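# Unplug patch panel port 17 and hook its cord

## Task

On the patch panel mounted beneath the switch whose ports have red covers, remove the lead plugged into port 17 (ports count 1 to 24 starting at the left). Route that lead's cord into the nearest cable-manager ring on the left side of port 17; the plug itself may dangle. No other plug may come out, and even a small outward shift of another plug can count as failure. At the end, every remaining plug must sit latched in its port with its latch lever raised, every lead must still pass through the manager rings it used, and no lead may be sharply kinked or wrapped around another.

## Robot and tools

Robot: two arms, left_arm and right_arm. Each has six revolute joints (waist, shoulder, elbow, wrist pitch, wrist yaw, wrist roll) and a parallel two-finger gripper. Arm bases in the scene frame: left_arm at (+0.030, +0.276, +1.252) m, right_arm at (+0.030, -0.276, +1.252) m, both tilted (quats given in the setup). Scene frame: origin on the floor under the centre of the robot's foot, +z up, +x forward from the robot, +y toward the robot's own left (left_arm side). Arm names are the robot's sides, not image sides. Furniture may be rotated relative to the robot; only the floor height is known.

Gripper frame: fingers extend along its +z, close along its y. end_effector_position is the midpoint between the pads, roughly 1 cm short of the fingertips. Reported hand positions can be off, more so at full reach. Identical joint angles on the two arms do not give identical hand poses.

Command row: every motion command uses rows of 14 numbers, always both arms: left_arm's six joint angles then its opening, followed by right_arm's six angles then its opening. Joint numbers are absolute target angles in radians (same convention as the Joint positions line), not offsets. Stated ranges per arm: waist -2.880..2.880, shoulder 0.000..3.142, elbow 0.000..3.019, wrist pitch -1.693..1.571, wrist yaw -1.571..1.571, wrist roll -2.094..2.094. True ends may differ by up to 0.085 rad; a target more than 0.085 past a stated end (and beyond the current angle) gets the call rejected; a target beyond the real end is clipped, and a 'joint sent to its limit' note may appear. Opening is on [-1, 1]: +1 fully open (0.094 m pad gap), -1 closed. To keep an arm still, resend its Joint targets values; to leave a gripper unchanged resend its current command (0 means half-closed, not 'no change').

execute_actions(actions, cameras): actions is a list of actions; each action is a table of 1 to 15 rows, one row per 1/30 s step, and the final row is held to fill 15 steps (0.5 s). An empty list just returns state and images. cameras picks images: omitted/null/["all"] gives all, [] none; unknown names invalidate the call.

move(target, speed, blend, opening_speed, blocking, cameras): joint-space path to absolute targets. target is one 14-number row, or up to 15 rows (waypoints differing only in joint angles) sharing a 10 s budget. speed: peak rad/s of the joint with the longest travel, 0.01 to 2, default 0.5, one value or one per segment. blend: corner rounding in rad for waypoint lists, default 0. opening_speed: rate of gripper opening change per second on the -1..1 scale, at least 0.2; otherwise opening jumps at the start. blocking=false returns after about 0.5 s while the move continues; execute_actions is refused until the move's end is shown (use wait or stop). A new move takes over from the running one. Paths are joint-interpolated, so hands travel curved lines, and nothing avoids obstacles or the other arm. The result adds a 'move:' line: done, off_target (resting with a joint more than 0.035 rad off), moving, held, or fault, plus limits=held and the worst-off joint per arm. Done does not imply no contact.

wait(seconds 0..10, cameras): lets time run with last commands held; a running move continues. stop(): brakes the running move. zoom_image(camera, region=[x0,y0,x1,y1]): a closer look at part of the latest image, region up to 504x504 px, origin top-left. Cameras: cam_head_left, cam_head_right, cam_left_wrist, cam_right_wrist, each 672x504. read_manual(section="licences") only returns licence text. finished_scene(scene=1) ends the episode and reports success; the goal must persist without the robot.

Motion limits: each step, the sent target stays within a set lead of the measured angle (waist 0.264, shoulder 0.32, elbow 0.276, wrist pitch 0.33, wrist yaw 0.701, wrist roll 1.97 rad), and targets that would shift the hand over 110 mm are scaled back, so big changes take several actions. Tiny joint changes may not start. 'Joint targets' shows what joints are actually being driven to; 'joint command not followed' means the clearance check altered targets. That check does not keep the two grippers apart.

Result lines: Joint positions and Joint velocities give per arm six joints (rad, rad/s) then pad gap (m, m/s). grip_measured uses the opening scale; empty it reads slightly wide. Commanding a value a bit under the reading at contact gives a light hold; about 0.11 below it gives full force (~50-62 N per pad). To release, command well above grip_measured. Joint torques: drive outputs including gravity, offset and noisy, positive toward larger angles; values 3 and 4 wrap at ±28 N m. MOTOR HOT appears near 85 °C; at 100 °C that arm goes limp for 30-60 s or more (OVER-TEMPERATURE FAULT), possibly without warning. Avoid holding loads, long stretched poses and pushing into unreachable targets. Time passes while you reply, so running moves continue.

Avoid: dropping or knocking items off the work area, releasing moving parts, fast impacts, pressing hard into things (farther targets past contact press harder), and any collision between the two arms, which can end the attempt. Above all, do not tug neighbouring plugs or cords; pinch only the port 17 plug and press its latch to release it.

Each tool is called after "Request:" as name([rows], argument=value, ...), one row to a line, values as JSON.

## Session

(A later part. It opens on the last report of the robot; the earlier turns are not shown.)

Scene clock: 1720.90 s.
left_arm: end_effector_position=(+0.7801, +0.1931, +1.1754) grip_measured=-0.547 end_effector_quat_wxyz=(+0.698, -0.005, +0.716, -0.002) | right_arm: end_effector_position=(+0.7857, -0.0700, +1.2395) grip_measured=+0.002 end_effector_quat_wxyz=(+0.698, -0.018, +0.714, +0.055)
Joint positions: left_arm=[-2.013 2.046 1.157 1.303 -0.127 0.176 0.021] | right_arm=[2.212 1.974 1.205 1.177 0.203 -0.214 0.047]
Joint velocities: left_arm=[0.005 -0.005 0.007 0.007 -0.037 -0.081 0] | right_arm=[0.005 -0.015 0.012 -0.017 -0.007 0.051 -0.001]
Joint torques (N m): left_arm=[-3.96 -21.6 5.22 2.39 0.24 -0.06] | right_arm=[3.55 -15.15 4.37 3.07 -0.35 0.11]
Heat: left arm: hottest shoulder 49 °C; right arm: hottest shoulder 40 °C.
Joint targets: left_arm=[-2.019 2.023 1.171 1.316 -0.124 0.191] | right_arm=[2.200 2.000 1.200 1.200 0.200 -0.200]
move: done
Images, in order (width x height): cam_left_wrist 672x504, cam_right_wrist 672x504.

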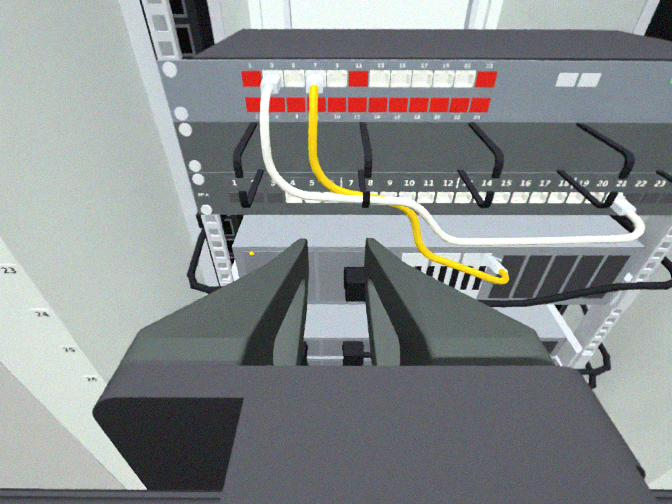

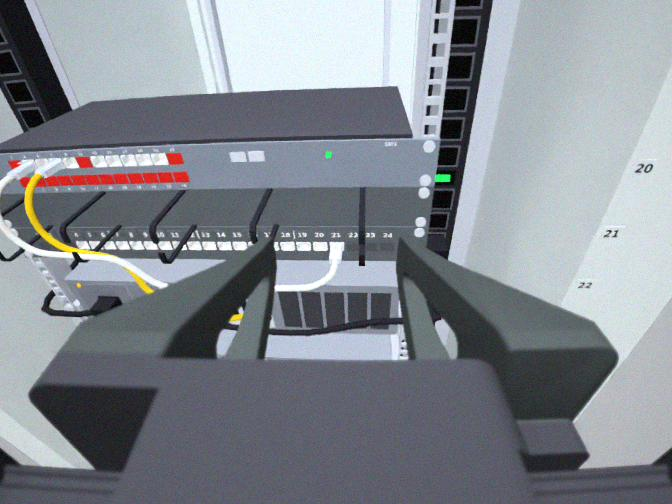

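Request:
move(target=[-1.975,2.135,1.48,1.143,-0.079,0.165,-0.66,2.2,2.0,1.2,1.2,0.2,-0.2,0], speed=0.4, cameras=["cam_left_wrist"])

Request:
zoom_image(camera="cam_left_wrist", region=[180, 50, 500, 290])

Scene clock: 1750.57 s.
left_arm: end_effector_position=(+0.8680, +0.1954, +1.1925) grip_measured=-0.657 end_effector_quat_wxyz=(+0.722, +0.000, +0.691, -0.005) | right_arm: end_effector_position=(+0.7857, -0.0697, +1.2396) grip_measured=+0.002 end_effector_quat_wxyz=(+0.698, -0.019, +0.714, +0.055)
Joint positions: left_arm=[-1.991 2.121 1.44 1.161 -0.083 0.178 0.016] | right_arm=[2.212 1.974 1.205 1.177 0.202 -0.214 0.047]
Joint velocities: left_arm=[-0.015 -0.005 -0.007 -0.012 -0.037 0.007 -0.001] | right_arm=[-0.005 -0.015 -0.017 0.007 0.066 0.007 -0.001]
Joint torques (N m): left_arm=[-2.37 -21.3 8.95 1.28 0.27 -0.29] | right_arm=[3.25 -15.03 4.4 3.23 -0.28 0.12]
Heat: left arm: hottest shoulder 48 °C; right arm: hottest shoulder 40 °C.
Joint targets: left_arm=[-1.976 2.135 1.480 1.144 -0.080 0.165] | right_arm=[2.200 2.000 1.200 1.200 0.199 -0.200]
move: off_target (left_arm); left_arm: the elbow is farthest, 0.040 rad from its target
Images, in order (width x height): cam_left_wrist 672x504.

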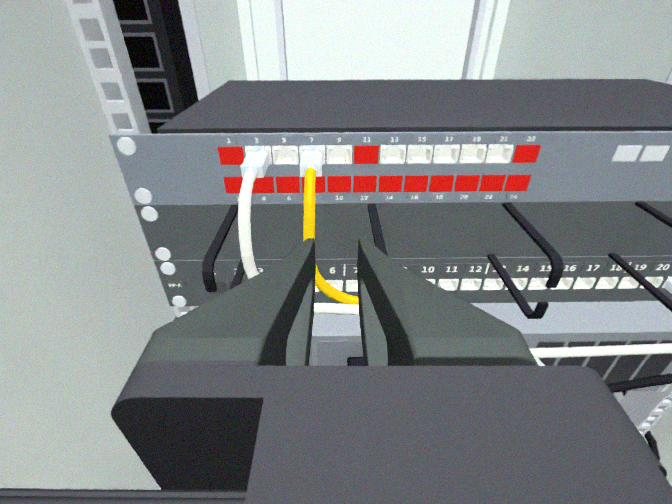

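Scaled by 1.575 from the camera's 672x504 image, which has a finer 960x720 frame.

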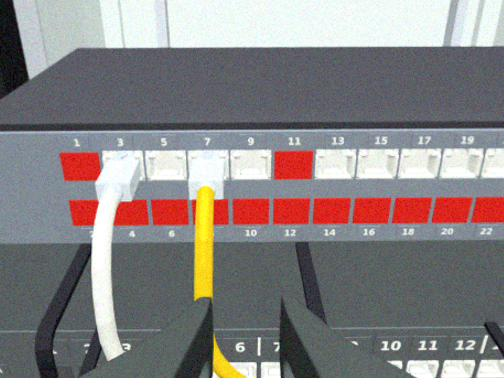

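Request:
move(target=[-1.95,2.165,1.50,1.10,-0.079,0.165,-0.66,2.2,2.0,1.2,1.2,0.2,-0.2,0], speed=0.3, cameras=["cam_left_wrist"])

Scene clock: 1759.77 s.
left_arm: end_effector_position=(+0.8706, +0.2122, +1.1630) grip_measured=-0.657 end_effector_quat_wxyz=(+0.702, +0.001, +0.712, +0.005) | right_arm: end_effector_position=(+0.7854, -0.0695, +1.2385) grip_measured=+0.002 end_effector_quat_wxyz=(+0.697, -0.019, +0.715, +0.055)
Joint positions: left_arm=[-1.963 2.152 1.46 1.116 -0.081 0.178 0.016] | right_arm=[2.212 1.976 1.205 1.177 0.202 -0.214 0.047]
Joint velocities: left_arm=[0.005 -0.005 -0.007 -0.007 -0.022 0.022 0.001] | right_arm=[-0.015 -0.015 -0.017 0.012 -0.022 -0.066 0]
Joint torques (N m): left_arm=[-2.55 -21.6 8.98 1.28 0.22 -0.32] | right_arm=[2.96 -15.38 4.22 3.07 -0.23 0.14]
Heat: left arm: hottest shoulder 49 °C; right arm: hottest shoulder 40 °C.
Joint targets: left_arm=[-1.949 2.165 1.501 1.100 -0.078 0.166] | right_arm=[2.200 2.001 1.200 1.200 0.200 -0.200]
move: off_target (left_arm); left_arm: the elbow is farthest, 0.040 rad from its target
Images, in order (width x height): cam_left_wrist 672x504.

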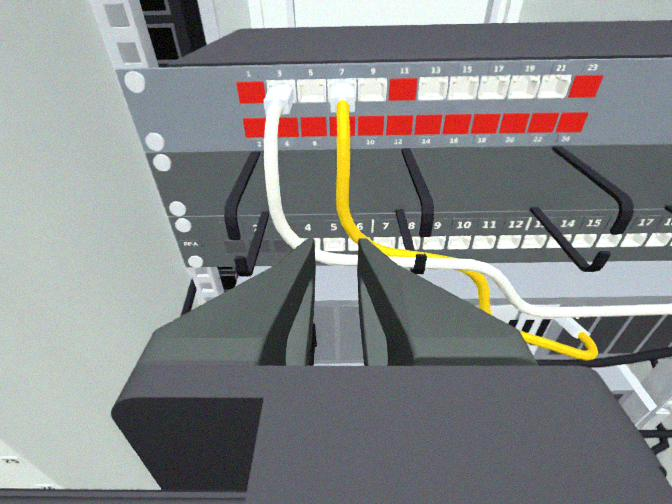

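Request:
move(target=[-1.95,2.256,1.757,0.943,-0.073,0.165,-0.66,2.2,2.0,1.2,1.2,0.2,-0.2,0], speed=0.15, cameras=["cam_left_wrist"])

Request:
zoom_image(camera="cam_left_wrist", region=[230, 150, 450, 320])

Scene clock: 1776.87 s.
left_arm: end_effector_position=(+0.9354, +0.2070, +1.1659) grip_measured=-0.657 end_effector_quat_wxyz=(+0.705, +0.002, +0.709, +0.004) | right_arm: end_effector_position=(+0.7854, -0.0695, +1.2385) grip_measured=+0.002 end_effector_quat_wxyz=(+0.697, -0.018, +0.715, +0.056)
Joint positions: left_arm=[-1.963 2.238 1.71 0.96 -0.076 0.178 0.016] | right_arm=[2.212 1.976 1.205 1.177 0.202 -0.212 0.047]
Joint velocities: left_arm=[-0.005 0.005 0.002 -0.007 -0.022 -0.037 -0.001] | right_arm=[-0.005 -0.024 -0.012 -0.017 -0.051 -0.081 0]
Joint torques (N m): left_arm=[-2.61 -22.71 10.62 1.2 0.25 -0.32] | right_arm=[3.31 -15.85 4.22 3.23 -0.25 0.16]
Heat: left arm: hottest shoulder 48 °C; right arm: hottest shoulder 39 °C.
Joint targets: left_arm=[-1.950 2.257 1.757 0.943 -0.074 0.166] | right_arm=[2.200 2.000 1.200 1.200 0.200 -0.199]
move: off_target (left_arm); left_arm: the elbow is farthest, 0.047 rad from its target
Images, in order (width x height): cam_left_wrist 672x504.

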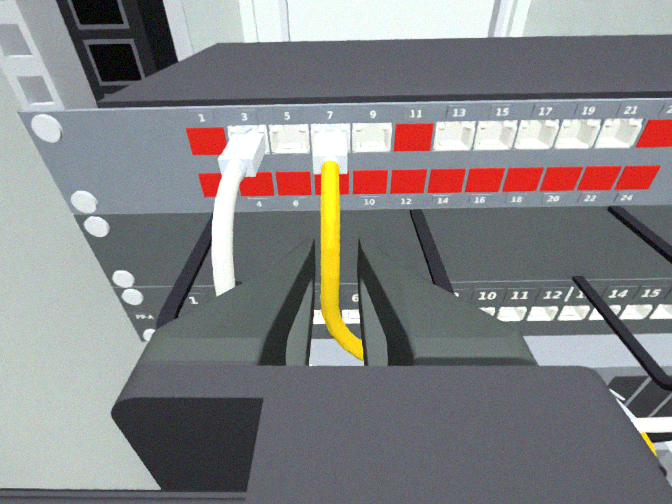

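Scaled by 2.291 from the camera's 672x504 image, which has a finer 960x720 frame.

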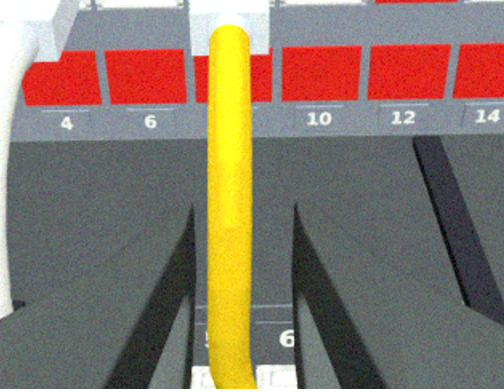

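Request:
move([
  [-1.95,2.21,1.625,1.03,-0.076,0.165,-0.66,2.2,2.0,1.2,1.2,0.2,-0.2,0],
  [-1.948,2.257,1.643,1.061,-0.07,-0.2,-0.66,2.2,2.0,1.2,1.2,0.2,-0.2,0],
], speed=0.25, cameras=["cam_left_wrist"])

Request:
zoom_image(camera="cam_left_wrist", region=[200, 120, 500, 345])

Scene clock: 1850.80 s.
left_arm: end_effector_position=(+0.9094, +0.2049, +1.1466) grip_measured=-0.657 end_effector_quat_wxyz=(-0.691, +0.125, -0.701, +0.126) | right_arm: end_effector_position=(+0.7854, -0.0695, +1.2385) grip_measured=+0.002 end_effector_quat_wxyz=(+0.697, -0.018, +0.715, +0.056)
Joint positions: left_arm=[-1.963 2.24 1.631 1.032 -0.072 -0.187 0.016] | right_arm=[2.212 1.976 1.205 1.177 0.202 -0.212 0.047]
Joint velocities: left_arm=[-0.024 -0.015 0.002 0.012 -0.007 0.022 -0.001] | right_arm=[-0.015 -0.005 -0.007 0.012 0.037 0.081 0]
Joint torques (N m): left_arm=[-3.08 -22.18 7.1 3.11 0.27 -0.3] | right_arm=[3.43 -15.5 4.27 3.45 -0.21 0.14]
Heat: left arm: hottest shoulder 55 °C; right arm: hottest shoulder 38 °C.
Joint targets: left_arm=[-1.948 2.257 1.642 1.061 -0.069 -0.202] | right_arm=[2.200 2.000 1.200 1.200 0.200 -0.200]
move: done
Images, in order (width x height): cam_left_wrist 672x504.

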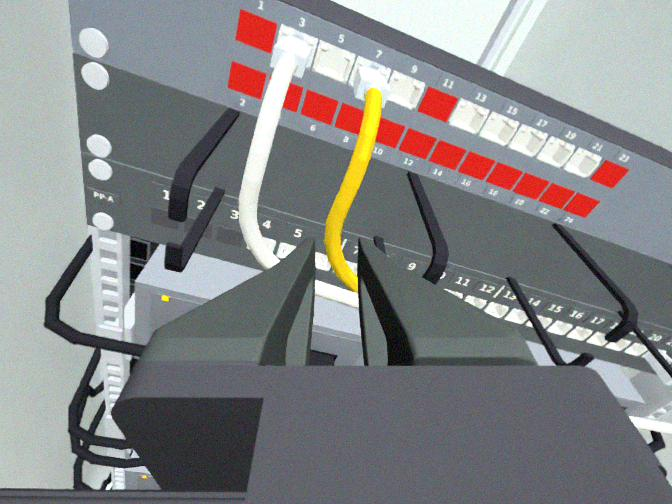

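Scaled by 1.680 from the camera's 672x504 image, which has a finer 960x720 frame.

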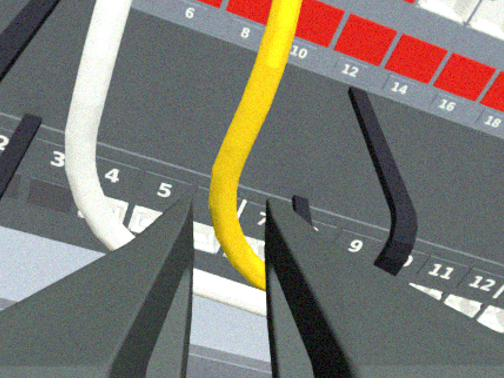

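Request:
move(target=[-1.945,2.285,1.765,0.985,-0.07,-0.2,-0.66,2.2,2.0,1.2,1.2,0.2,-0.2,0], speed=0.15, cameras=["cam_left_wrist"])

Request:
zoom_image(camera="cam_left_wrist", region=[200, 120, 500, 345])

Scene clock: 1863.17 s.
left_arm: end_effector_position=(+0.9326, +0.2049, +1.1571) grip_measured=-0.657 end_effector_quat_wxyz=(-0.702, +0.126, -0.689, +0.127) | right_arm: end_effector_position=(+0.7854, -0.0695, +1.2385) grip_measured=+0.002 end_effector_quat_wxyz=(+0.697, -0.018, +0.715, +0.056)
Joint positions: left_arm=[-1.963 2.267 1.721 1.001 -0.072 -0.189 0.016] | right_arm=[2.212 1.976 1.205 1.177 0.202 -0.212 0.047]
Joint velocities: left_arm=[-0.024 -0.024 0.002 -0.002 0.037 -0.037 -0.001] | right_arm=[-0.015 -0.015 0.007 -0.002 -0.11 0.051 0]
Joint torques (N m): left_arm=[-2.84 -23.12 10.36 1.17 0.19 -0.28] | right_arm=[3.6 -16.09 4.37 3.41 -0.23 0.11]
Heat: left arm: hottest shoulder 55 °C; right arm: hottest shoulder 38 °C.
Joint targets: left_arm=[-1.945 2.284 1.766 0.985 -0.070 -0.201] | right_arm=[2.200 2.000 1.200 1.200 0.200 -0.200]
move: off_target (left_arm); left_arm: the elbow is farthest, 0.044 rad from its target
Images, in order (width x height): cam_left_wrist 672x504.

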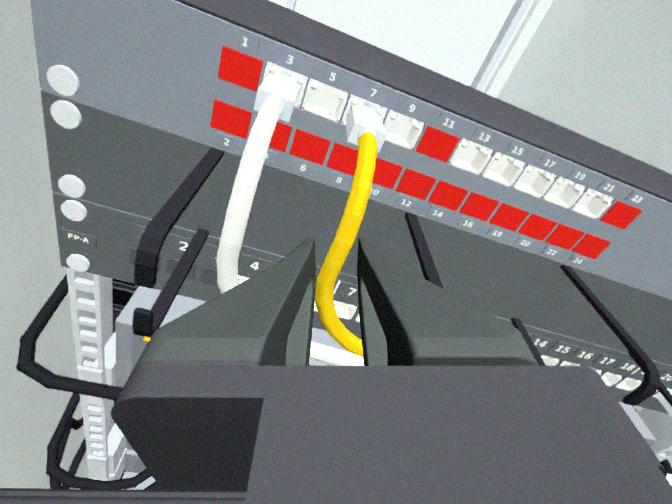

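Scaled by 1.680 from the camera's 672x504 image, which has a finer 960x720 frame.

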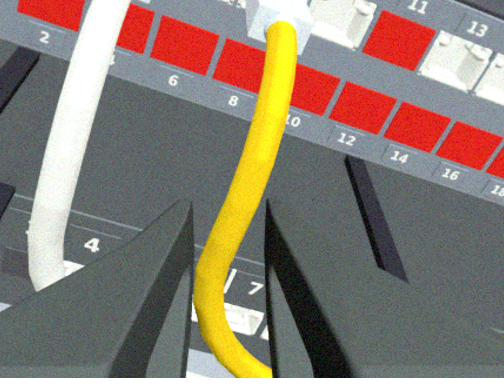

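Request:
move(target=[-1.945,2.285,1.765,0.93,-0.07,-0.2,-0.66,2.2,2.0,1.2,1.2,0.2,-0.2,0], speed=0.15, cameras=[])

Request:
move(target=[-1.945,2.285,1.765,0.93,-0.07,-0.2,-0.92,2.2,2.0,1.2,1.2,0.2,-0.2,0], opening_speed=0.3, cameras=["cam_left_wrist"])

Request:
zoom_image(camera="cam_left_wrist", region=[200, 120, 500, 345])

Scene clock: 1875.27 s.
left_arm: end_effector_position=(+0.9345, +0.2033, +1.1484) grip_measured=-0.657 end_effector_quat_wxyz=(-0.688, +0.125, -0.704, +0.126) | right_arm: end_effector_position=(+0.7854, -0.0695, +1.2385) grip_measured=+0.002 end_effector_quat_wxyz=(+0.697, -0.018, +0.715, +0.056)
Joint positions: left_arm=[-1.963 2.267 1.727 0.954 -0.072 -0.189 0.016] | right_arm=[2.212 1.976 1.205 1.177 0.202 -0.212 0.047]
Joint velocities: left_arm=[0.005 0.005 0.002 0.002 -0.007 -0.11 -0.001] | right_arm=[-0.005 -0.005 -0.007 -0.007 0.022 0.022 0]
Joint torques (N m): left_arm=[-2.73 -22.83 9.8 1.1 0.22 -0.29] | right_arm=[3.19 -15.44 4.14 3.18 -0.25 0.11]
Heat: left arm: hottest shoulder 54 °C; right arm: hottest shoulder 38 °C.
Joint targets: left_arm=[-1.945 2.285 1.765 0.930 -0.070 -0.200] | right_arm=[2.200 2.000 1.200 1.200 0.200 -0.200]
move: off_target (left_arm); left_arm: the elbow is farthest, 0.038 rad from its target
No camera images: "cameras" was empty.

Scene clock: 1876.53 s.
left_arm: end_effector_position=(+0.9345, +0.2029, +1.1477) grip_measured=-0.909 end_effector_quat_wxyz=(-0.686, +0.125, -0.705, +0.127) | right_arm: end_effector_position=(+0.7854, -0.0695, +1.2385) grip_measured=+0.002 end_effector_quat_wxyz=(+0.697, -0.018, +0.715, +0.056)
Joint positions: left_arm=[-1.963 2.267 1.727 0.95 -0.07 -0.191 0.004] | right_arm=[2.212 1.976 1.205 1.177 0.202 -0.212 0.047]
Joint velocities: left_arm=[-0.015 -0.024 -0.007 0.002 -0.081 0.066 -0.001] | right_arm=[-0.005 -0.005 0.002 -0.017 -0.022 -0.081 0]
Joint torques (N m): left_arm=[-2.49 -23 9.78 1.05 0.13 -0.24] | right_arm=[3.78 -15.79 4.29 3.21 -0.26 0.13]
Heat: left arm: hottest shoulder 54 °C; right arm: hottest shoulder 38 °C.
Joint targets: left_arm=[-1.945 2.285 1.765 0.930 -0.070 -0.200] | right_arm=[2.200 2.000 1.200 1.200 0.200 -0.200]
move: off_target (left_arm); left_arm: the elbow is farthest, 0.038 rad from its target
Images, in order (width x height): cam_left_wrist 672x504.

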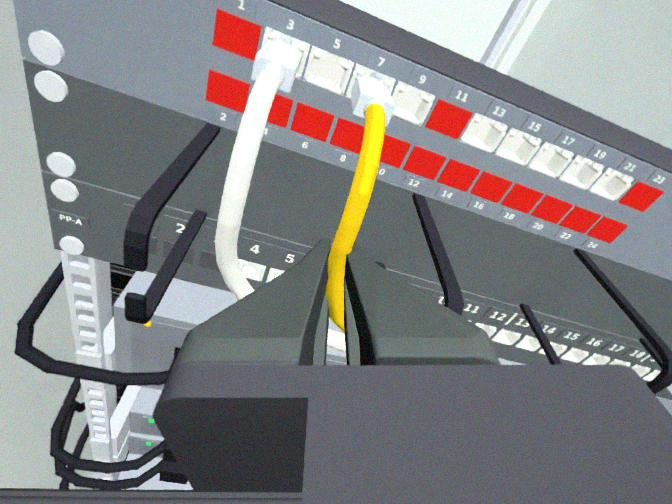

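Scaled by 1.680 from the camera's 672x504 image, which has a finer 960x720 frame.

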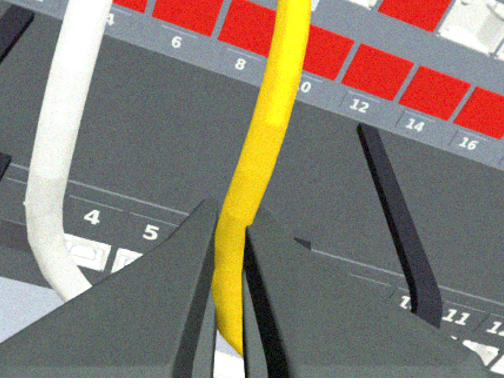

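Request:
move(target=[-1.975,2.145,1.60,1.03,-0.07,-0.2,-0.97,2.2,2.0,1.2,1.2,0.2,-0.2,0], speed=0.1, cameras=["cam_left_wrist","cam_right_wrist"])

Request:
zoom_image(camera="cam_right_wrist", region=[0, 140, 350, 340])

Scene clock: 1894.47 s.
left_arm: end_effector_position=(+0.9150, +0.2063, +1.1670) grip_measured=-0.915 end_effector_quat_wxyz=(-0.684, +0.122, -0.707, +0.129) | right_arm: end_effector_position=(+0.7854, -0.0695, +1.2385) grip_measured=+0.002 end_effector_quat_wxyz=(+0.697, -0.018, +0.715, +0.056)
Joint positions: left_arm=[-1.963 2.19 1.617 0.978 -0.063 -0.191 0.004] | right_arm=[2.212 1.976 1.205 1.177 0.202 -0.212 0.047]
Joint velocities: left_arm=[-0.005 -0.005 -0.022 0.017 -0.037 0.11 0] | right_arm=[-0.005 -0.005 -0.002 0.007 0.037 -0.007 0]
Joint torques (N m): left_arm=[-4.07 -28.16 5 3.81 0.12 -0.25] | right_arm=[2.37 -15.79 4.44 3.34 -0.22 0.14]
Heat: left arm: hottest shoulder 54 °C; right arm: hottest shoulder 38 °C.
Joint targets: left_arm=[-1.975 2.145 1.600 1.030 -0.063 -0.200] | right_arm=[2.200 2.000 1.200 1.200 0.200 -0.200]
move: off_target (left_arm); left_arm: the wrist pitch is farthest, 0.052 rad from its target
Images, in order (width x height): cam_left_wrist 672x504, cam_right_wrist 672x504.

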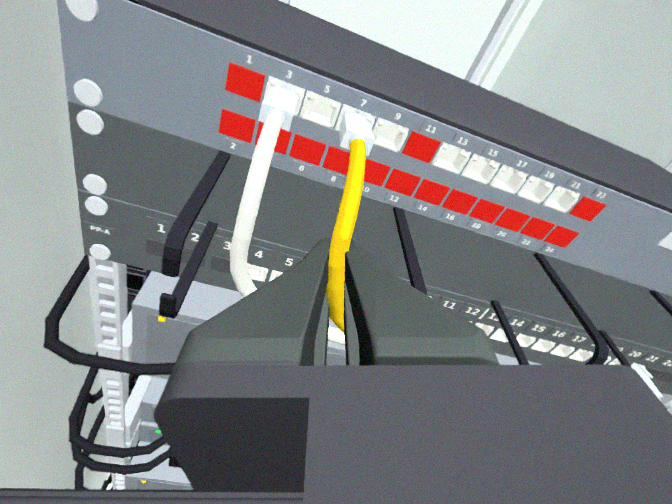

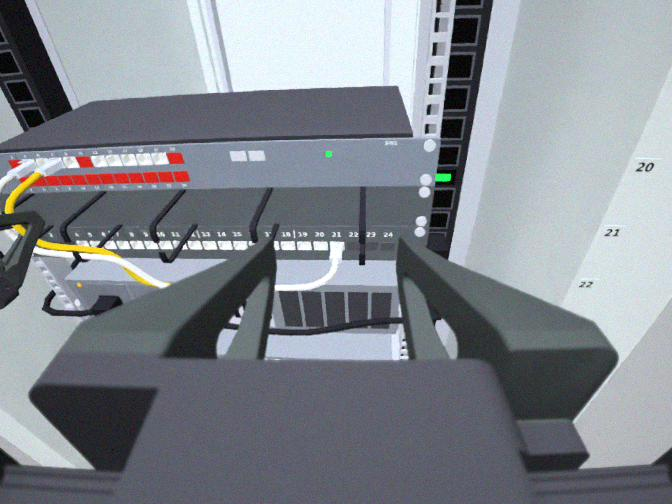

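Scaled by 1.440 from the camera's 672x504 image, which has a finer 960x720 frame.

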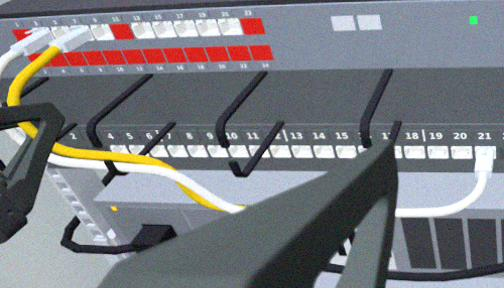

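Request:
move(target=[-2.02,2.06,1.56,1.06,-0.07,-0.2,-0.97,2.2,2.0,1.2,1.2,0.2,-0.2,0], speed=0.1, cameras=["cam_left_wrist","cam_right_wrist"])

Request:
zoom_image(camera="cam_right_wrist", region=[0, 140, 350, 340])

Scene clock: 1902.33 s.
left_arm: end_effector_position=(+0.9074, +0.2023, +1.1851) grip_measured=-0.916 end_effector_quat_wxyz=(-0.684, +0.125, -0.706, +0.130) | right_arm: end_effector_position=(+0.7854, -0.0695, +1.2385) grip_measured=+0.002 end_effector_quat_wxyz=(+0.697, -0.018, +0.715, +0.056)
Joint positions: left_arm=[-1.976 2.143 1.568 0.981 -0.078 -0.191 0.004] | right_arm=[2.212 1.976 1.205 1.177 0.202 -0.212 0.047]
Joint velocities: left_arm=[-0.005 -0.005 0.002 0.002 -0.022 -0.037 0] | right_arm=[0.005 -0.015 -0.002 -0.007 0.007 -0.051 0]
Joint torques (N m): left_arm=[-7.06 -31.44 5.63 4.96 0.17 -0.24] | right_arm=[3.66 -15.91 4.41 3.28 -0.25 0.07]
Heat: left arm: hottest shoulder 54 °C; right arm: hottest shoulder 38 °C.
Joint targets: left_arm=[-2.020 2.060 1.559 1.061 -0.077 -0.200] | right_arm=[2.200 2.000 1.200 1.200 0.200 -0.200]
move: off_target (left_arm); left_arm: the shoulder is farthest, 0.083 rad from its target
Images, in order (width x height): cam_left_wrist 672x504, cam_right_wrist 672x504.

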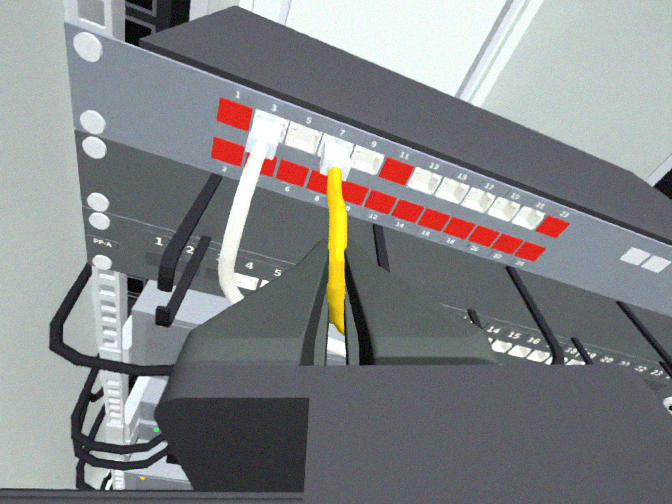

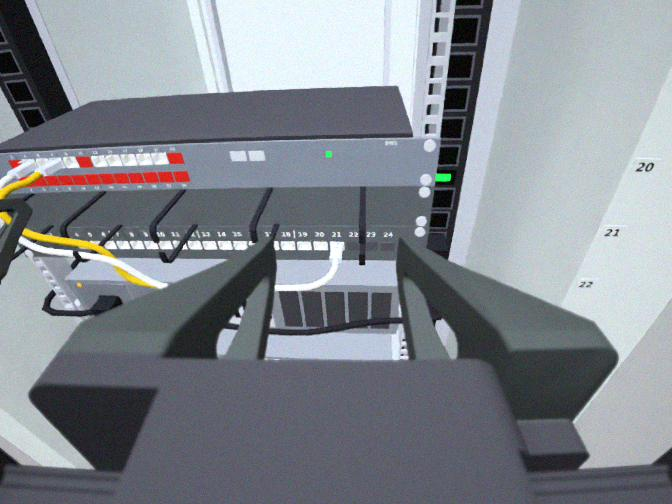

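Scaled by 1.440 from the camera's 672x504 image, which has a finer 960x720 frame.

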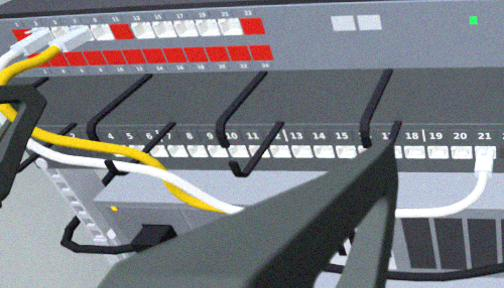

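Request:
move(target=[-1.99,2.10,1.58,1.03,-0.077,-0.2,-0.97,2.374,2.331,1.60,1.233,0.4415,-0.356,-0.3], speed=0.4, cameras=["cam_right_wrist"])

Request:
zoom_image(camera="cam_right_wrist", region=[50, 100, 450, 340])

Scene clock: 1936.63 s.
left_arm: end_effector_position=(+0.9074, +0.2023, +1.1851) grip_measured=-0.916 end_effector_quat_wxyz=(-0.684, +0.125, -0.706, +0.130) | right_arm: end_effector_position=(+0.8020, +0.0496, +1.1653) grip_measured=-0.298 end_effector_quat_wxyz=(+0.701, +0.004, +0.713, +0.005)
Joint positions: left_arm=[-1.976 2.143 1.568 0.981 -0.078 -0.191 0.004] | right_arm=[2.364 2.31 1.564 1.211 0.438 -0.332 0.033]
Joint velocities: left_arm=[-0.015 -0.024 -0.007 0.002 -0.066 0.022 0.001] | right_arm=[-0.005 -0.015 -0.012 -0.007 -0.037 0.037 0]
Joint torques (N m): left_arm=[-4.48 -27.69 7.32 3.63 0.19 -0.26] | right_arm=[7.53 -18.49 7.57 3.22 -0.14 -0.19]
Heat: left arm: hottest shoulder 57 °C; right arm: hottest shoulder 38 °C.
Joint targets: left_arm=[-1.990 2.100 1.580 1.030 -0.077 -0.200] | right_arm=[2.374 2.330 1.601 1.233 0.441 -0.347]
move: off_target (left_arm, right_arm); left_arm: the wrist pitch is farthest, 0.049 rad from its target; right_arm: the elbow is farthest, 0.036 rad from its target
Images, in order (width x height): cam_right_wrist 672x504.

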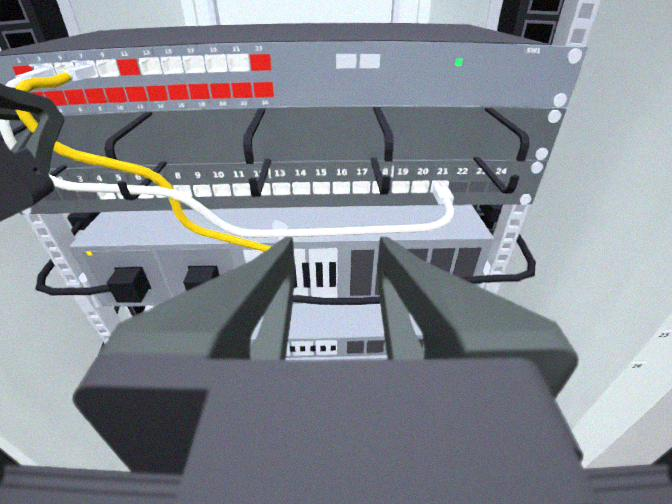

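Scaled by 1.260 from the camera's 672x504 image, which has a finer 960x720 frame.

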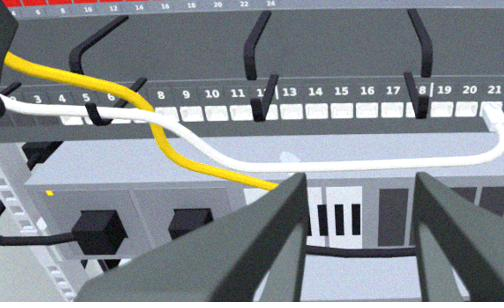

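Request:
zoom_image(camera="cam_right_wrist", region=[130, 150, 330, 270])

Scaled by 2.520 from the camera's 672x504 image, which has a finer 960x720 frame.

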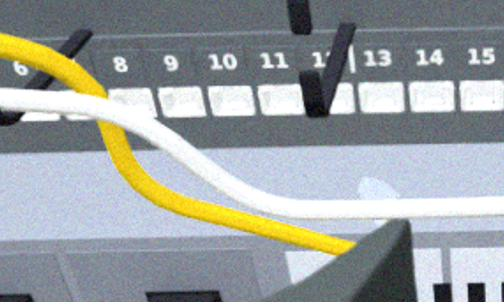

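Request:
move(target=[-1.955,2.24,1.66,1.0,-0.077,-0.2,-0.97,2.374,2.331,1.60,1.233,0.4415,-0.356,-0.3], speed=0.15, cameras=[])

Request:
move(target=[-1.955,2.24,1.66,1.0,-0.077,-0.2,-0.7,2.374,2.331,1.60,1.233,0.4415,-0.356,-0.3], opening_speed=0.4, cameras=[])

Request:
move(target=[-1.955,2.24,1.59,1.035,-0.077,-0.6,-0.7,2.374,2.331,1.60,1.233,0.4415,-0.356,-0.3], speed=0.3, cameras=["cam_left_wrist","cam_right_wrist"])

Request:
zoom_image(camera="cam_left_wrist", region=[200, 120, 500, 345])

Scene clock: 2013.60 s.
left_arm: end_effector_position=(+0.9147, +0.2002, +1.1616) grip_measured=-0.916 end_effector_quat_wxyz=(-0.683, +0.126, -0.708, +0.128) | right_arm: end_effector_position=(+0.8020, +0.0496, +1.1653) grip_measured=-0.298 end_effector_quat_wxyz=(+0.701, +0.001, +0.713, +0.001)
Joint positions: left_arm=[-1.973 2.204 1.626 0.981 -0.078 -0.191 0.004] | right_arm=[2.364 2.31 1.564 1.211 0.438 -0.341 0.033]
Joint velocities: left_arm=[0.005 -0.005 -0.002 0.002 0.007 0.037 0] | right_arm=[0.005 -0.015 -0.007 0.002 0.081 0.022 0]
Joint torques (N m): left_arm=[-2.84 -20.78 9.21 2.58 0.2 -0.22] | right_arm=[6.01 -17.85 7.69 3.08 -0.08 -0.2]
Heat: left arm: hottest shoulder 58 °C; right arm: hottest shoulder 41 °C.
Joint targets: left_arm=[-1.956 2.239 1.660 1.000 -0.077 -0.200] | right_arm=[2.374 2.331 1.600 1.233 0.441 -0.356]
move: off_target (left_arm, right_arm); left_arm: the shoulder is farthest, 0.036 rad from its target; right_arm: the elbow is farthest, 0.036 rad from its target
No camera images: "cameras" was empty.

Scene clock: 2014.60 s.
left_arm: end_effector_position=(+0.9124, +0.2011, +1.1508) grip_measured=-0.704 end_effector_quat_wxyz=(-0.679, +0.126, -0.712, +0.126) | right_arm: end_effector_position=(+0.8020, +0.0496, +1.1653) grip_measured=-0.298 end_effector_quat_wxyz=(+0.701, +0.000, +0.713, +0.001)
Joint positions: left_arm=[-1.97 2.218 1.628 0.981 -0.078 -0.191 0.014] | right_arm=[2.364 2.31 1.564 1.211 0.438 -0.343 0.033]
Joint velocities: left_arm=[-0.005 -0.005 0.007 0.007 -0.007 -0.081 0.001] | right_arm=[0.005 0.005 0.002 -0.012 -0.037 0.037 -0.001]
Joint torques (N m): left_arm=[-2.67 -21.48 9.06 2.66 0.19 -0.24] | right_arm=[6.48 -18.02 7.42 3.15 -0.07 -0.14]
Heat: left arm: hottest shoulder 57 °C; right arm: hottest shoulder 41 °C.
Joint targets: left_arm=[-1.954 2.241 1.660 1.000 -0.077 -0.200] | right_arm=[2.374 2.331 1.600 1.233 0.441 -0.357]
move: off_target (right_arm); right_arm: the elbow is farthest, 0.036 rad from its target
No camera images: "cameras" was empty.

Scene clock: 2016.73 s.
left_arm: end_effector_position=(+0.9027, +0.2007, +1.1438) grip_measured=-0.703 end_effector_quat_wxyz=(-0.641, +0.263, -0.673, +0.257) | right_arm: end_effector_position=(+0.8020, +0.0496, +1.1653) grip_measured=-0.298 end_effector_quat_wxyz=(+0.701, +0.000, +0.713, +0.001)
Joint positions: left_arm=[-1.97 2.221 1.6 1.012 -0.078 -0.586 0.014] | right_arm=[2.364 2.31 1.564 1.211 0.438 -0.343 0.033]
Joint velocities: left_arm=[-0.015 -0.005 0.002 -0.012 -0.051 -0.022 -0.001] | right_arm=[-0.015 -0.015 -0.007 -0.007 -0.066 0.051 -0.001]
Joint torques (N m): left_arm=[-2.9 -21.77 5.22 2.78 0.15 -0.24] | right_arm=[5.83 -18.49 7.42 3.11 -0.01 -0.13]
Heat: left arm: hottest shoulder 57 °C; right arm: hottest shoulder 41 °C.
Joint targets: left_arm=[-1.955 2.239 1.590 1.035 -0.078 -0.600] | right_arm=[2.374 2.331 1.600 1.233 0.441 -0.356]
move: off_target (right_arm); right_arm: the elbow is farthest, 0.036 rad from its target
Images, in order (width x height): cam_left_wrist 672x504, cam_right_wrist 672x504.

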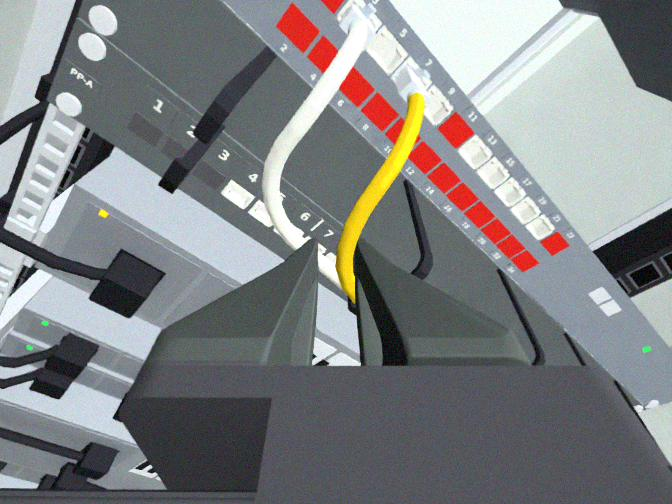

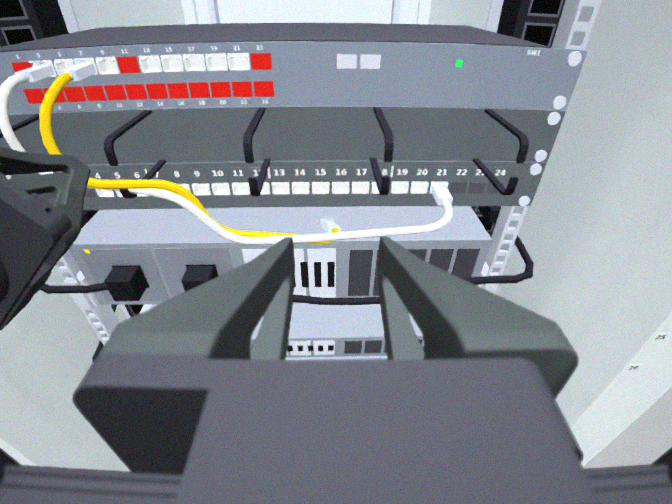

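Scaled by 1.680 from the camera's 672x504 image, which has a finer 960x720 frame.

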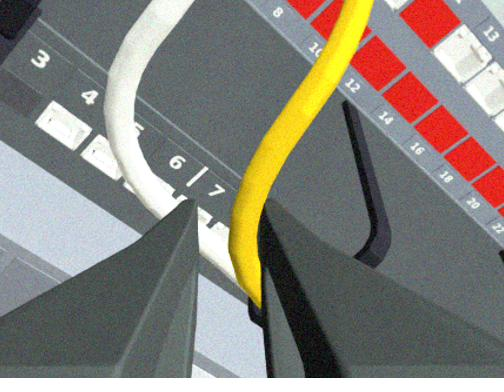

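Request:
zoom_image(camera="cam_right_wrist", region=[170, 150, 400, 290])

Scaled by 2.191 from the camera's 672x504 image, which has a finer 960x720 frame.

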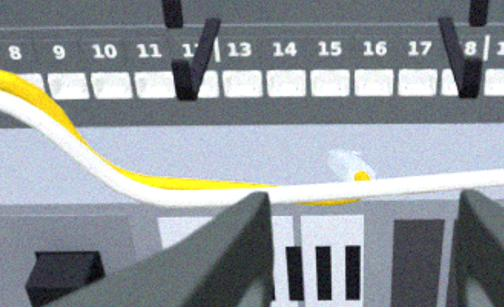

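Request:
move([
  [-1.975,2.15,1.40,1.15,-0.077,-0.6,-0.6,2.374,2.331,1.60,1.233,0.4415,-0.356,-0.3],
  [-1.9,1.7,1.344,0.5,-0.2,0.2,-0.5,2.374,2.331,1.60,1.233,0.4415,-0.356,-0.3],
  [-1.7,1.2,1.1,-0.9,0,0,-0.5,2.374,2.331,1.60,1.233,0.4415,-0.356,-0.3],
], speed=0.6, cameras=["cam_right_wrist"])

Request:
move([
  [-1.7,1.2,1.1,-0.9,0,0,-0.5,2.35,2.05,1.50,0.7,0.4,-0.2,-0.5],
  [-1.7,1.2,1.1,-0.9,0,0,-0.5,2.295,2.099,1.755,0.128,0.341,-0.125,-0.5],
], speed=0.4, cameras=["cam_right_wrist"])

Request:
zoom_image(camera="cam_right_wrist", region=[170, 120, 500, 350])

every target must give the same left_gripper/opening; nothing of the call was run
Scene clock: 2053.87 s.
left_arm: end_effector_position=(+0.9027, +0.2007, +1.1438) grip_measured=-0.703 end_effector_quat_wxyz=(-0.641, +0.263, -0.673, +0.257) | right_arm: end_effector_position=(+0.8020, +0.0496, +1.1653) grip_measured=-0.298 end_effector_quat_wxyz=(+0.701, +0.000, +0.713, +0.001)
Joint positions: left_arm=[-1.97 2.221 1.6 1.012 -0.078 -0.586 0.014] | right_arm=[2.364 2.31 1.564 1.211 0.438 -0.343 0.033]
Joint velocities: left_arm=[-0.015 -0.005 -0.007 -0.002 -0.007 0.037 -0.001] | right_arm=[-0.005 -0.015 0.012 0.002 -0.022 0.007 0]
Joint torques (N m): left_arm=[-2.43 -21.89 5.22 2.78 0.13 -0.28] | right_arm=[6.42 -19.02 7.51 3.23 -0.06 -0.22]
Heat: left arm: hottest shoulder 56 °C; right arm: hottest shoulder 41 °C.
Joint targets: left_arm=[-1.955 2.239 1.590 1.035 -0.078 -0.600] | right_arm=[2.374 2.331 1.600 1.233 0.441 -0.356]
Tool commands: left_gripper/opening=-0.7 right_gripper/opening=-0.3

Scene clock: 2060.83 s.
left_arm: end_effector_position=(+0.5582, +0.3579, +1.2819) grip_measured=-0.503 end_effector_quat_wxyz=(+0.063, -0.083, +0.994, -0.027) | right_arm: end_effector_position=(+0.8530, +0.0384, +1.1746) grip_measured=-0.498 end_effector_quat_wxyz=(-0.453, +0.094, -0.886, -0.040)
Joint positions: left_arm=[-1.718 1.219 1.106 -0.884 -0.003 -0.014 0.023] | right_arm=[2.313 2.072 1.703 0.143 0.345 -0.148 0.024]
Joint velocities: left_arm=[0.005 0.005 -0.002 -0.007 0.007 -0.037 0] | right_arm=[-0.015 -0.015 -0.002 0.012 -0.007 0.081 -0.001]
Joint torques (N m): left_arm=[0.97 -15.79 7.39 0.06 0.18 -0.06] | right_arm=[4.42 -19.9 10.97 1.69 -0.12 0.12]
Heat: left arm: hottest shoulder 55 °C; right arm: hottest shoulder 41 °C.
Joint targets: left_arm=[-1.701 1.200 1.100 -0.900 0.000 0.000] | right_arm=[2.295 2.100 1.755 0.129 0.342 -0.133]
move: off_target (right_arm); right_arm: the elbow is farthest, 0.052 rad from its target
Images, in order (width x height): cam_right_wrist 672x504.

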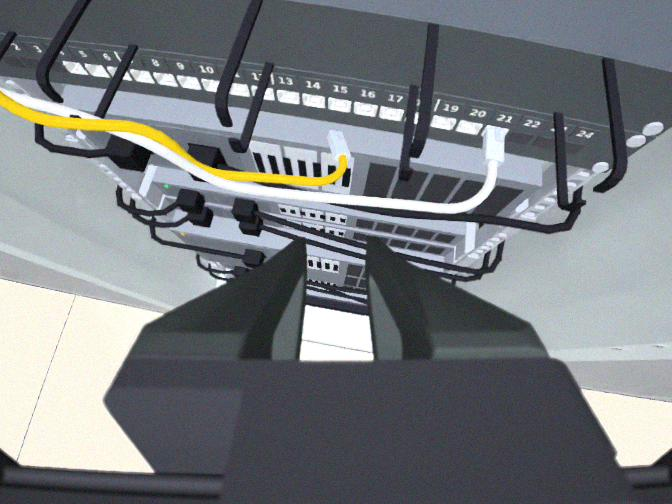

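Scaled by 1.527 from the camera's 672x504 image, which has a finer 960x720 frame.

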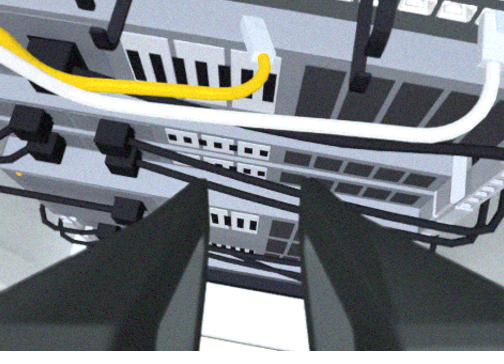

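Request:
move([
  [-1.7,1.2,1.1,-0.9,0,0,-0.5,2.29,2.11,1.70,0.3,0.336,0.8,-0.45],
  [-1.7,1.2,1.1,-0.9,0,0,-0.5,2.28,2.25,1.74,0.49,0.336,1.392,-0.45],
], speed=0.4, cameras=["cam_right_wrist"])

Request:
zoom_image(camera="cam_right_wrist", region=[170, 20, 500, 350])

Scene clock: 2116.40 s.
left_arm: end_effector_position=(+0.5581, +0.3586, +1.2818) grip_measured=-0.503 end_effector_quat_wxyz=(+0.063, -0.084, +0.994, -0.026) | right_arm: end_effector_position=(+0.8533, +0.0459, +1.1158) grip_measured=-0.452 end_effector_quat_wxyz=(+0.343, +0.548, +0.653, +0.395)
Joint positions: left_arm=[-1.716 1.219 1.106 -0.884 -0.003 -0.014 0.023] | right_arm=[2.299 2.226 1.703 0.467 0.338 1.384 0.026]
Joint velocities: left_arm=[-0.024 -0.005 -0.002 0.007 0.037 -0.095 0] | right_arm=[-0.005 -0.005 -0.017 0.007 -0.037 0.051 0]
Joint torques (N m): left_arm=[0.5 -15.97 7.47 0.12 0.14 -0.09] | right_arm=[4.6 -19.31 8.88 3.04 -0.13 0.02]
Heat: left arm: hottest shoulder 50 °C; right arm: hottest shoulder 41 °C.
Joint targets: left_arm=[-1.699 1.200 1.100 -0.900 0.000 -0.001] | right_arm=[2.280 2.250 1.740 0.489 0.336 1.400]
move: off_target (right_arm); right_arm: the elbow is farthest, 0.037 rad from its target
Images, in order (width x height): cam_right_wrist 672x504.

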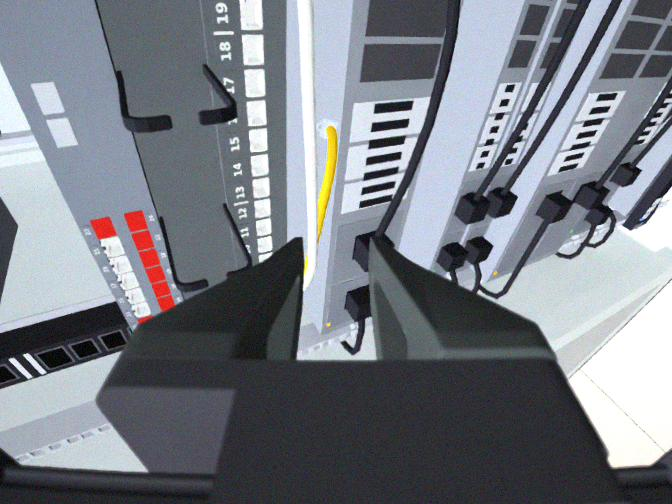

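Scaled by 1.527 from the camera's 672x504 image, which has a finer 960x720 frame.

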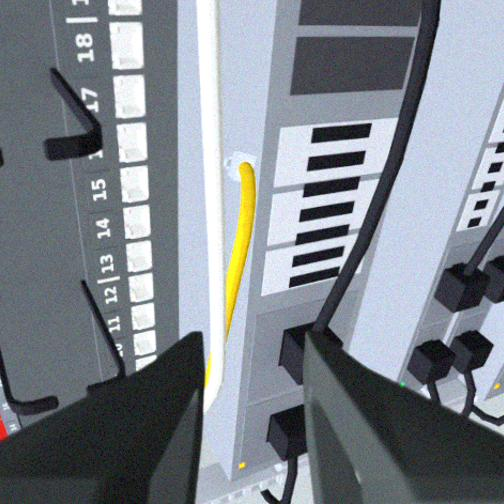

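Request:
move([
  [-1.7,1.2,1.1,-0.9,0,0,-0.5,2.29,2.11,1.60,0.6,0.336,0.8,-0.45],
  [-1.7,1.2,1.1,-0.9,0,0,-0.5,2.2,2.0,1.2,1.2,0.2,-0.2,-0.45],
], speed=0.6, cameras=[])

Request:
move([
  [-1.9,1.7,1.344,0.5,-0.2,0.2,-0.5,2.2,2.0,1.2,1.2,0.2,-0.2,-0.45],
  [-2.1,2.05,1.3,1.0,-0.2,0.222,-0.5,2.2,2.0,1.2,1.2,0.2,-0.2,-0.45],
], speed=0.6, cameras=["cam_left_wrist"])

Request:
zoom_image(camera="cam_left_wrist", region=[200, 100, 500, 300])

Scene clock: 2154.07 s.
left_arm: end_effector_position=(+0.5581, +0.3583, +1.2818) grip_measured=-0.503 end_effector_quat_wxyz=(+0.063, -0.084, +0.994, -0.027) | right_arm: end_effector_position=(+0.7769, -0.0591, +1.2091) grip_measured=-0.452 end_effector_quat_wxyz=(+0.682, -0.016, +0.728, +0.067)
Joint positions: left_arm=[-1.716 1.219 1.106 -0.884 -0.001 -0.014 0.023] | right_arm=[2.218 2.022 1.208 1.177 0.203 -0.185 0.026]
Joint velocities: left_arm=[0.005 -0.005 0.007 -0.012 0.022 -0.037 -0.001] | right_arm=[-0.015 -0.005 0.002 -0.012 -0.022 -0.007 -0.001]
Joint torques (N m): left_arm=[0.73 -15.74 7.34 0.18 0.17 -0.05] | right_arm=[3.14 -19.6 4 3.49 -0.29 -0.21]
Heat: left arm: hottest shoulder 48 °C; right arm: hottest shoulder 43 °C.
Joint targets: left_arm=[-1.700 1.200 1.100 -0.900 0.001 0.000] | right_arm=[2.201 1.999 1.200 1.200 0.200 -0.200]
move: done
No camera images: "cameras" was empty.

Scene clock: 2158.07 s.
left_arm: end_effector_position=(+0.8166, +0.1363, +1.1539) grip_measured=-0.503 end_effector_quat_wxyz=(+0.625, +0.023, +0.780, -0.003) | right_arm: end_effector_position=(+0.7769, -0.0589, +1.2092) grip_measured=-0.452 end_effector_quat_wxyz=(+0.682, -0.017, +0.728, +0.067)
Joint positions: left_arm=[-2.089 2.048 1.295 0.97 -0.199 0.208 0.023] | right_arm=[2.218 2.022 1.208 1.177 0.202 -0.186 0.026]
Joint velocities: left_arm=[-0.015 -0.005 -0.007 0.002 -0.022 0.022 -0.001] | right_arm=[0.005 -0.005 -0.012 0.002 0.022 0.081 0.001]
Joint torques (N m): left_arm=[-4.84 -20.6 5.6 2.97 0.08 -0.08] | right_arm=[3.08 -19.78 3.62 3.12 -0.33 -0.18]
Heat: left arm: hottest shoulder 48 °C; right arm: hottest shoulder 43 °C.
Joint targets: left_arm=[-2.101 2.051 1.300 1.000 -0.201 0.222] | right_arm=[2.200 2.000 1.200 1.200 0.199 -0.200]
move: done
Images, in order (width x height): cam_left_wrist 672x504.

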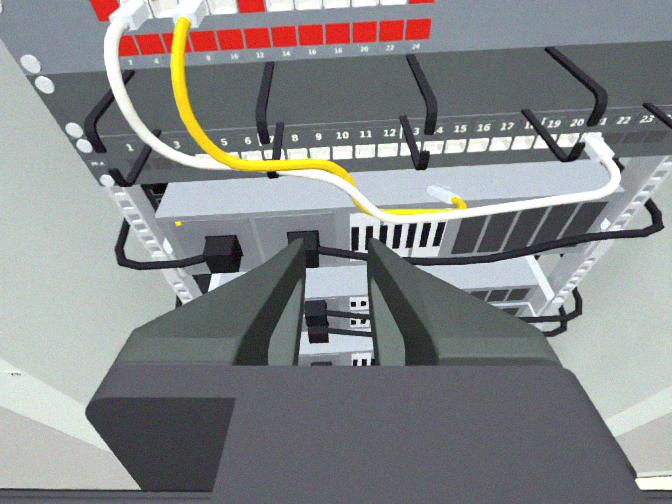

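Scaled by 1.680 from the camera's 672x504 image, which has a finer 960x720 frame.

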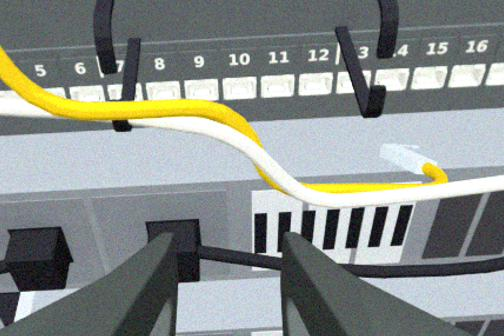

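Request:
move([
  [-2.05,1.85,1.6,0.2,-0.25,-0.8,-0.75,2.2,2.0,1.2,1.2,0.2,-0.2,-0.45],
  [-2.085,2.05,2.02,-0.56,-0.287,-1.627,-0.75,2.2,2.0,1.2,1.2,0.2,-0.2,-0.45],
], speed=0.5, cameras=["cam_left_wrist","cam_right_wrist"])

Request:
zoom_image(camera="cam_left_wrist", region=[200, 100, 500, 325])

Scene clock: 2238.30 s.
left_arm: end_effector_position=(+0.8908, +0.1557, +1.1681) grip_measured=-0.747 end_effector_quat_wxyz=(+0.189, -0.683, +0.680, -0.186) | right_arm: end_effector_position=(+0.7769, -0.0589, +1.2092) grip_measured=-0.452 end_effector_quat_wxyz=(+0.682, -0.017, +0.728, +0.067)
Joint positions: left_arm=[-2.069 2.034 1.962 -0.544 -0.276 -1.613 0.012] | right_arm=[2.218 2.022 1.208 1.177 0.202 -0.186 0.026]
Joint velocities: left_arm=[0.005 -0.005 -0.012 0.002 0.037 0.051 0.001] | right_arm=[-0.005 -0.005 0.012 -0.007 -0.051 -0.022 0]
Joint torques (N m): left_arm=[-5.48 -24.18 13.53 0.53 -0.21 -0.24] | right_arm=[3.14 -19.49 3.69 3.23 -0.28 -0.15]
Heat: left arm: hottest shoulder 53 °C; right arm: hottest shoulder 42 °C.
Joint targets: left_arm=[-2.085 2.050 2.019 -0.560 -0.279 -1.627] | right_arm=[2.200 2.000 1.200 1.200 0.200 -0.200]
move: off_target (left_arm); left_arm: the elbow is farthest, 0.058 rad from its target
Images, in order (width x height): cam_left_wrist 672x504, cam_right_wrist 672x504.

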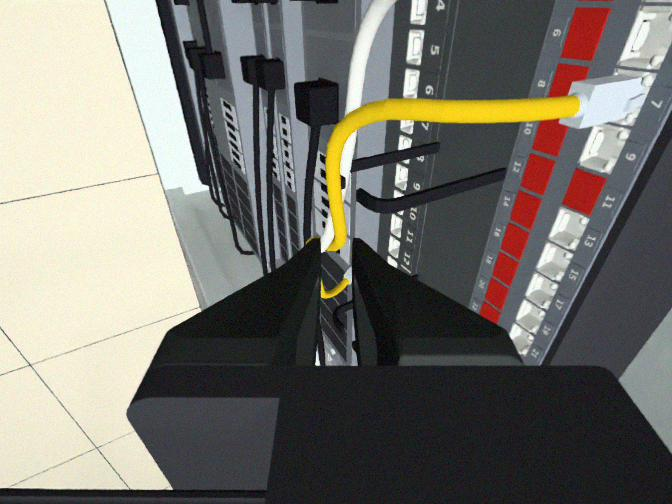

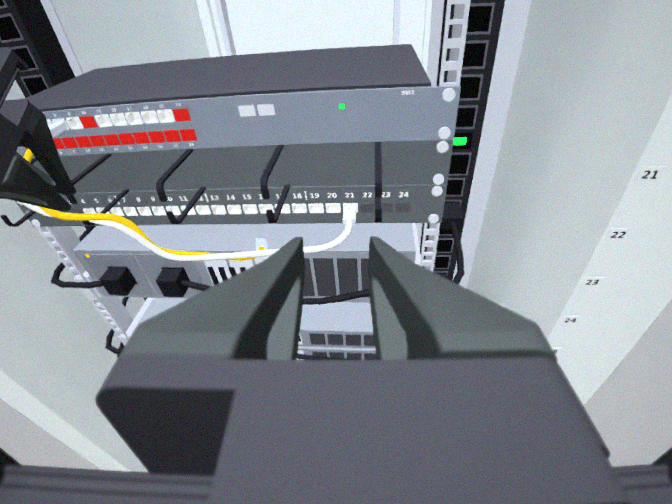

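Scaled by 1.680 from the camera's 672x504 image, which has a finer 960x720 frame.

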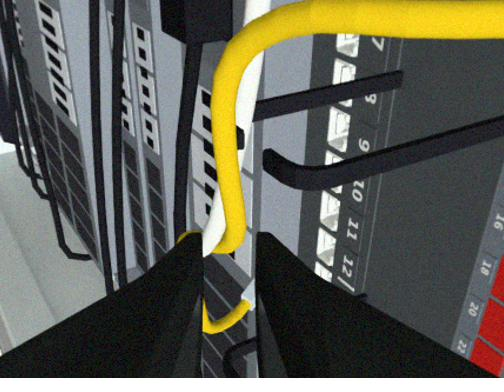

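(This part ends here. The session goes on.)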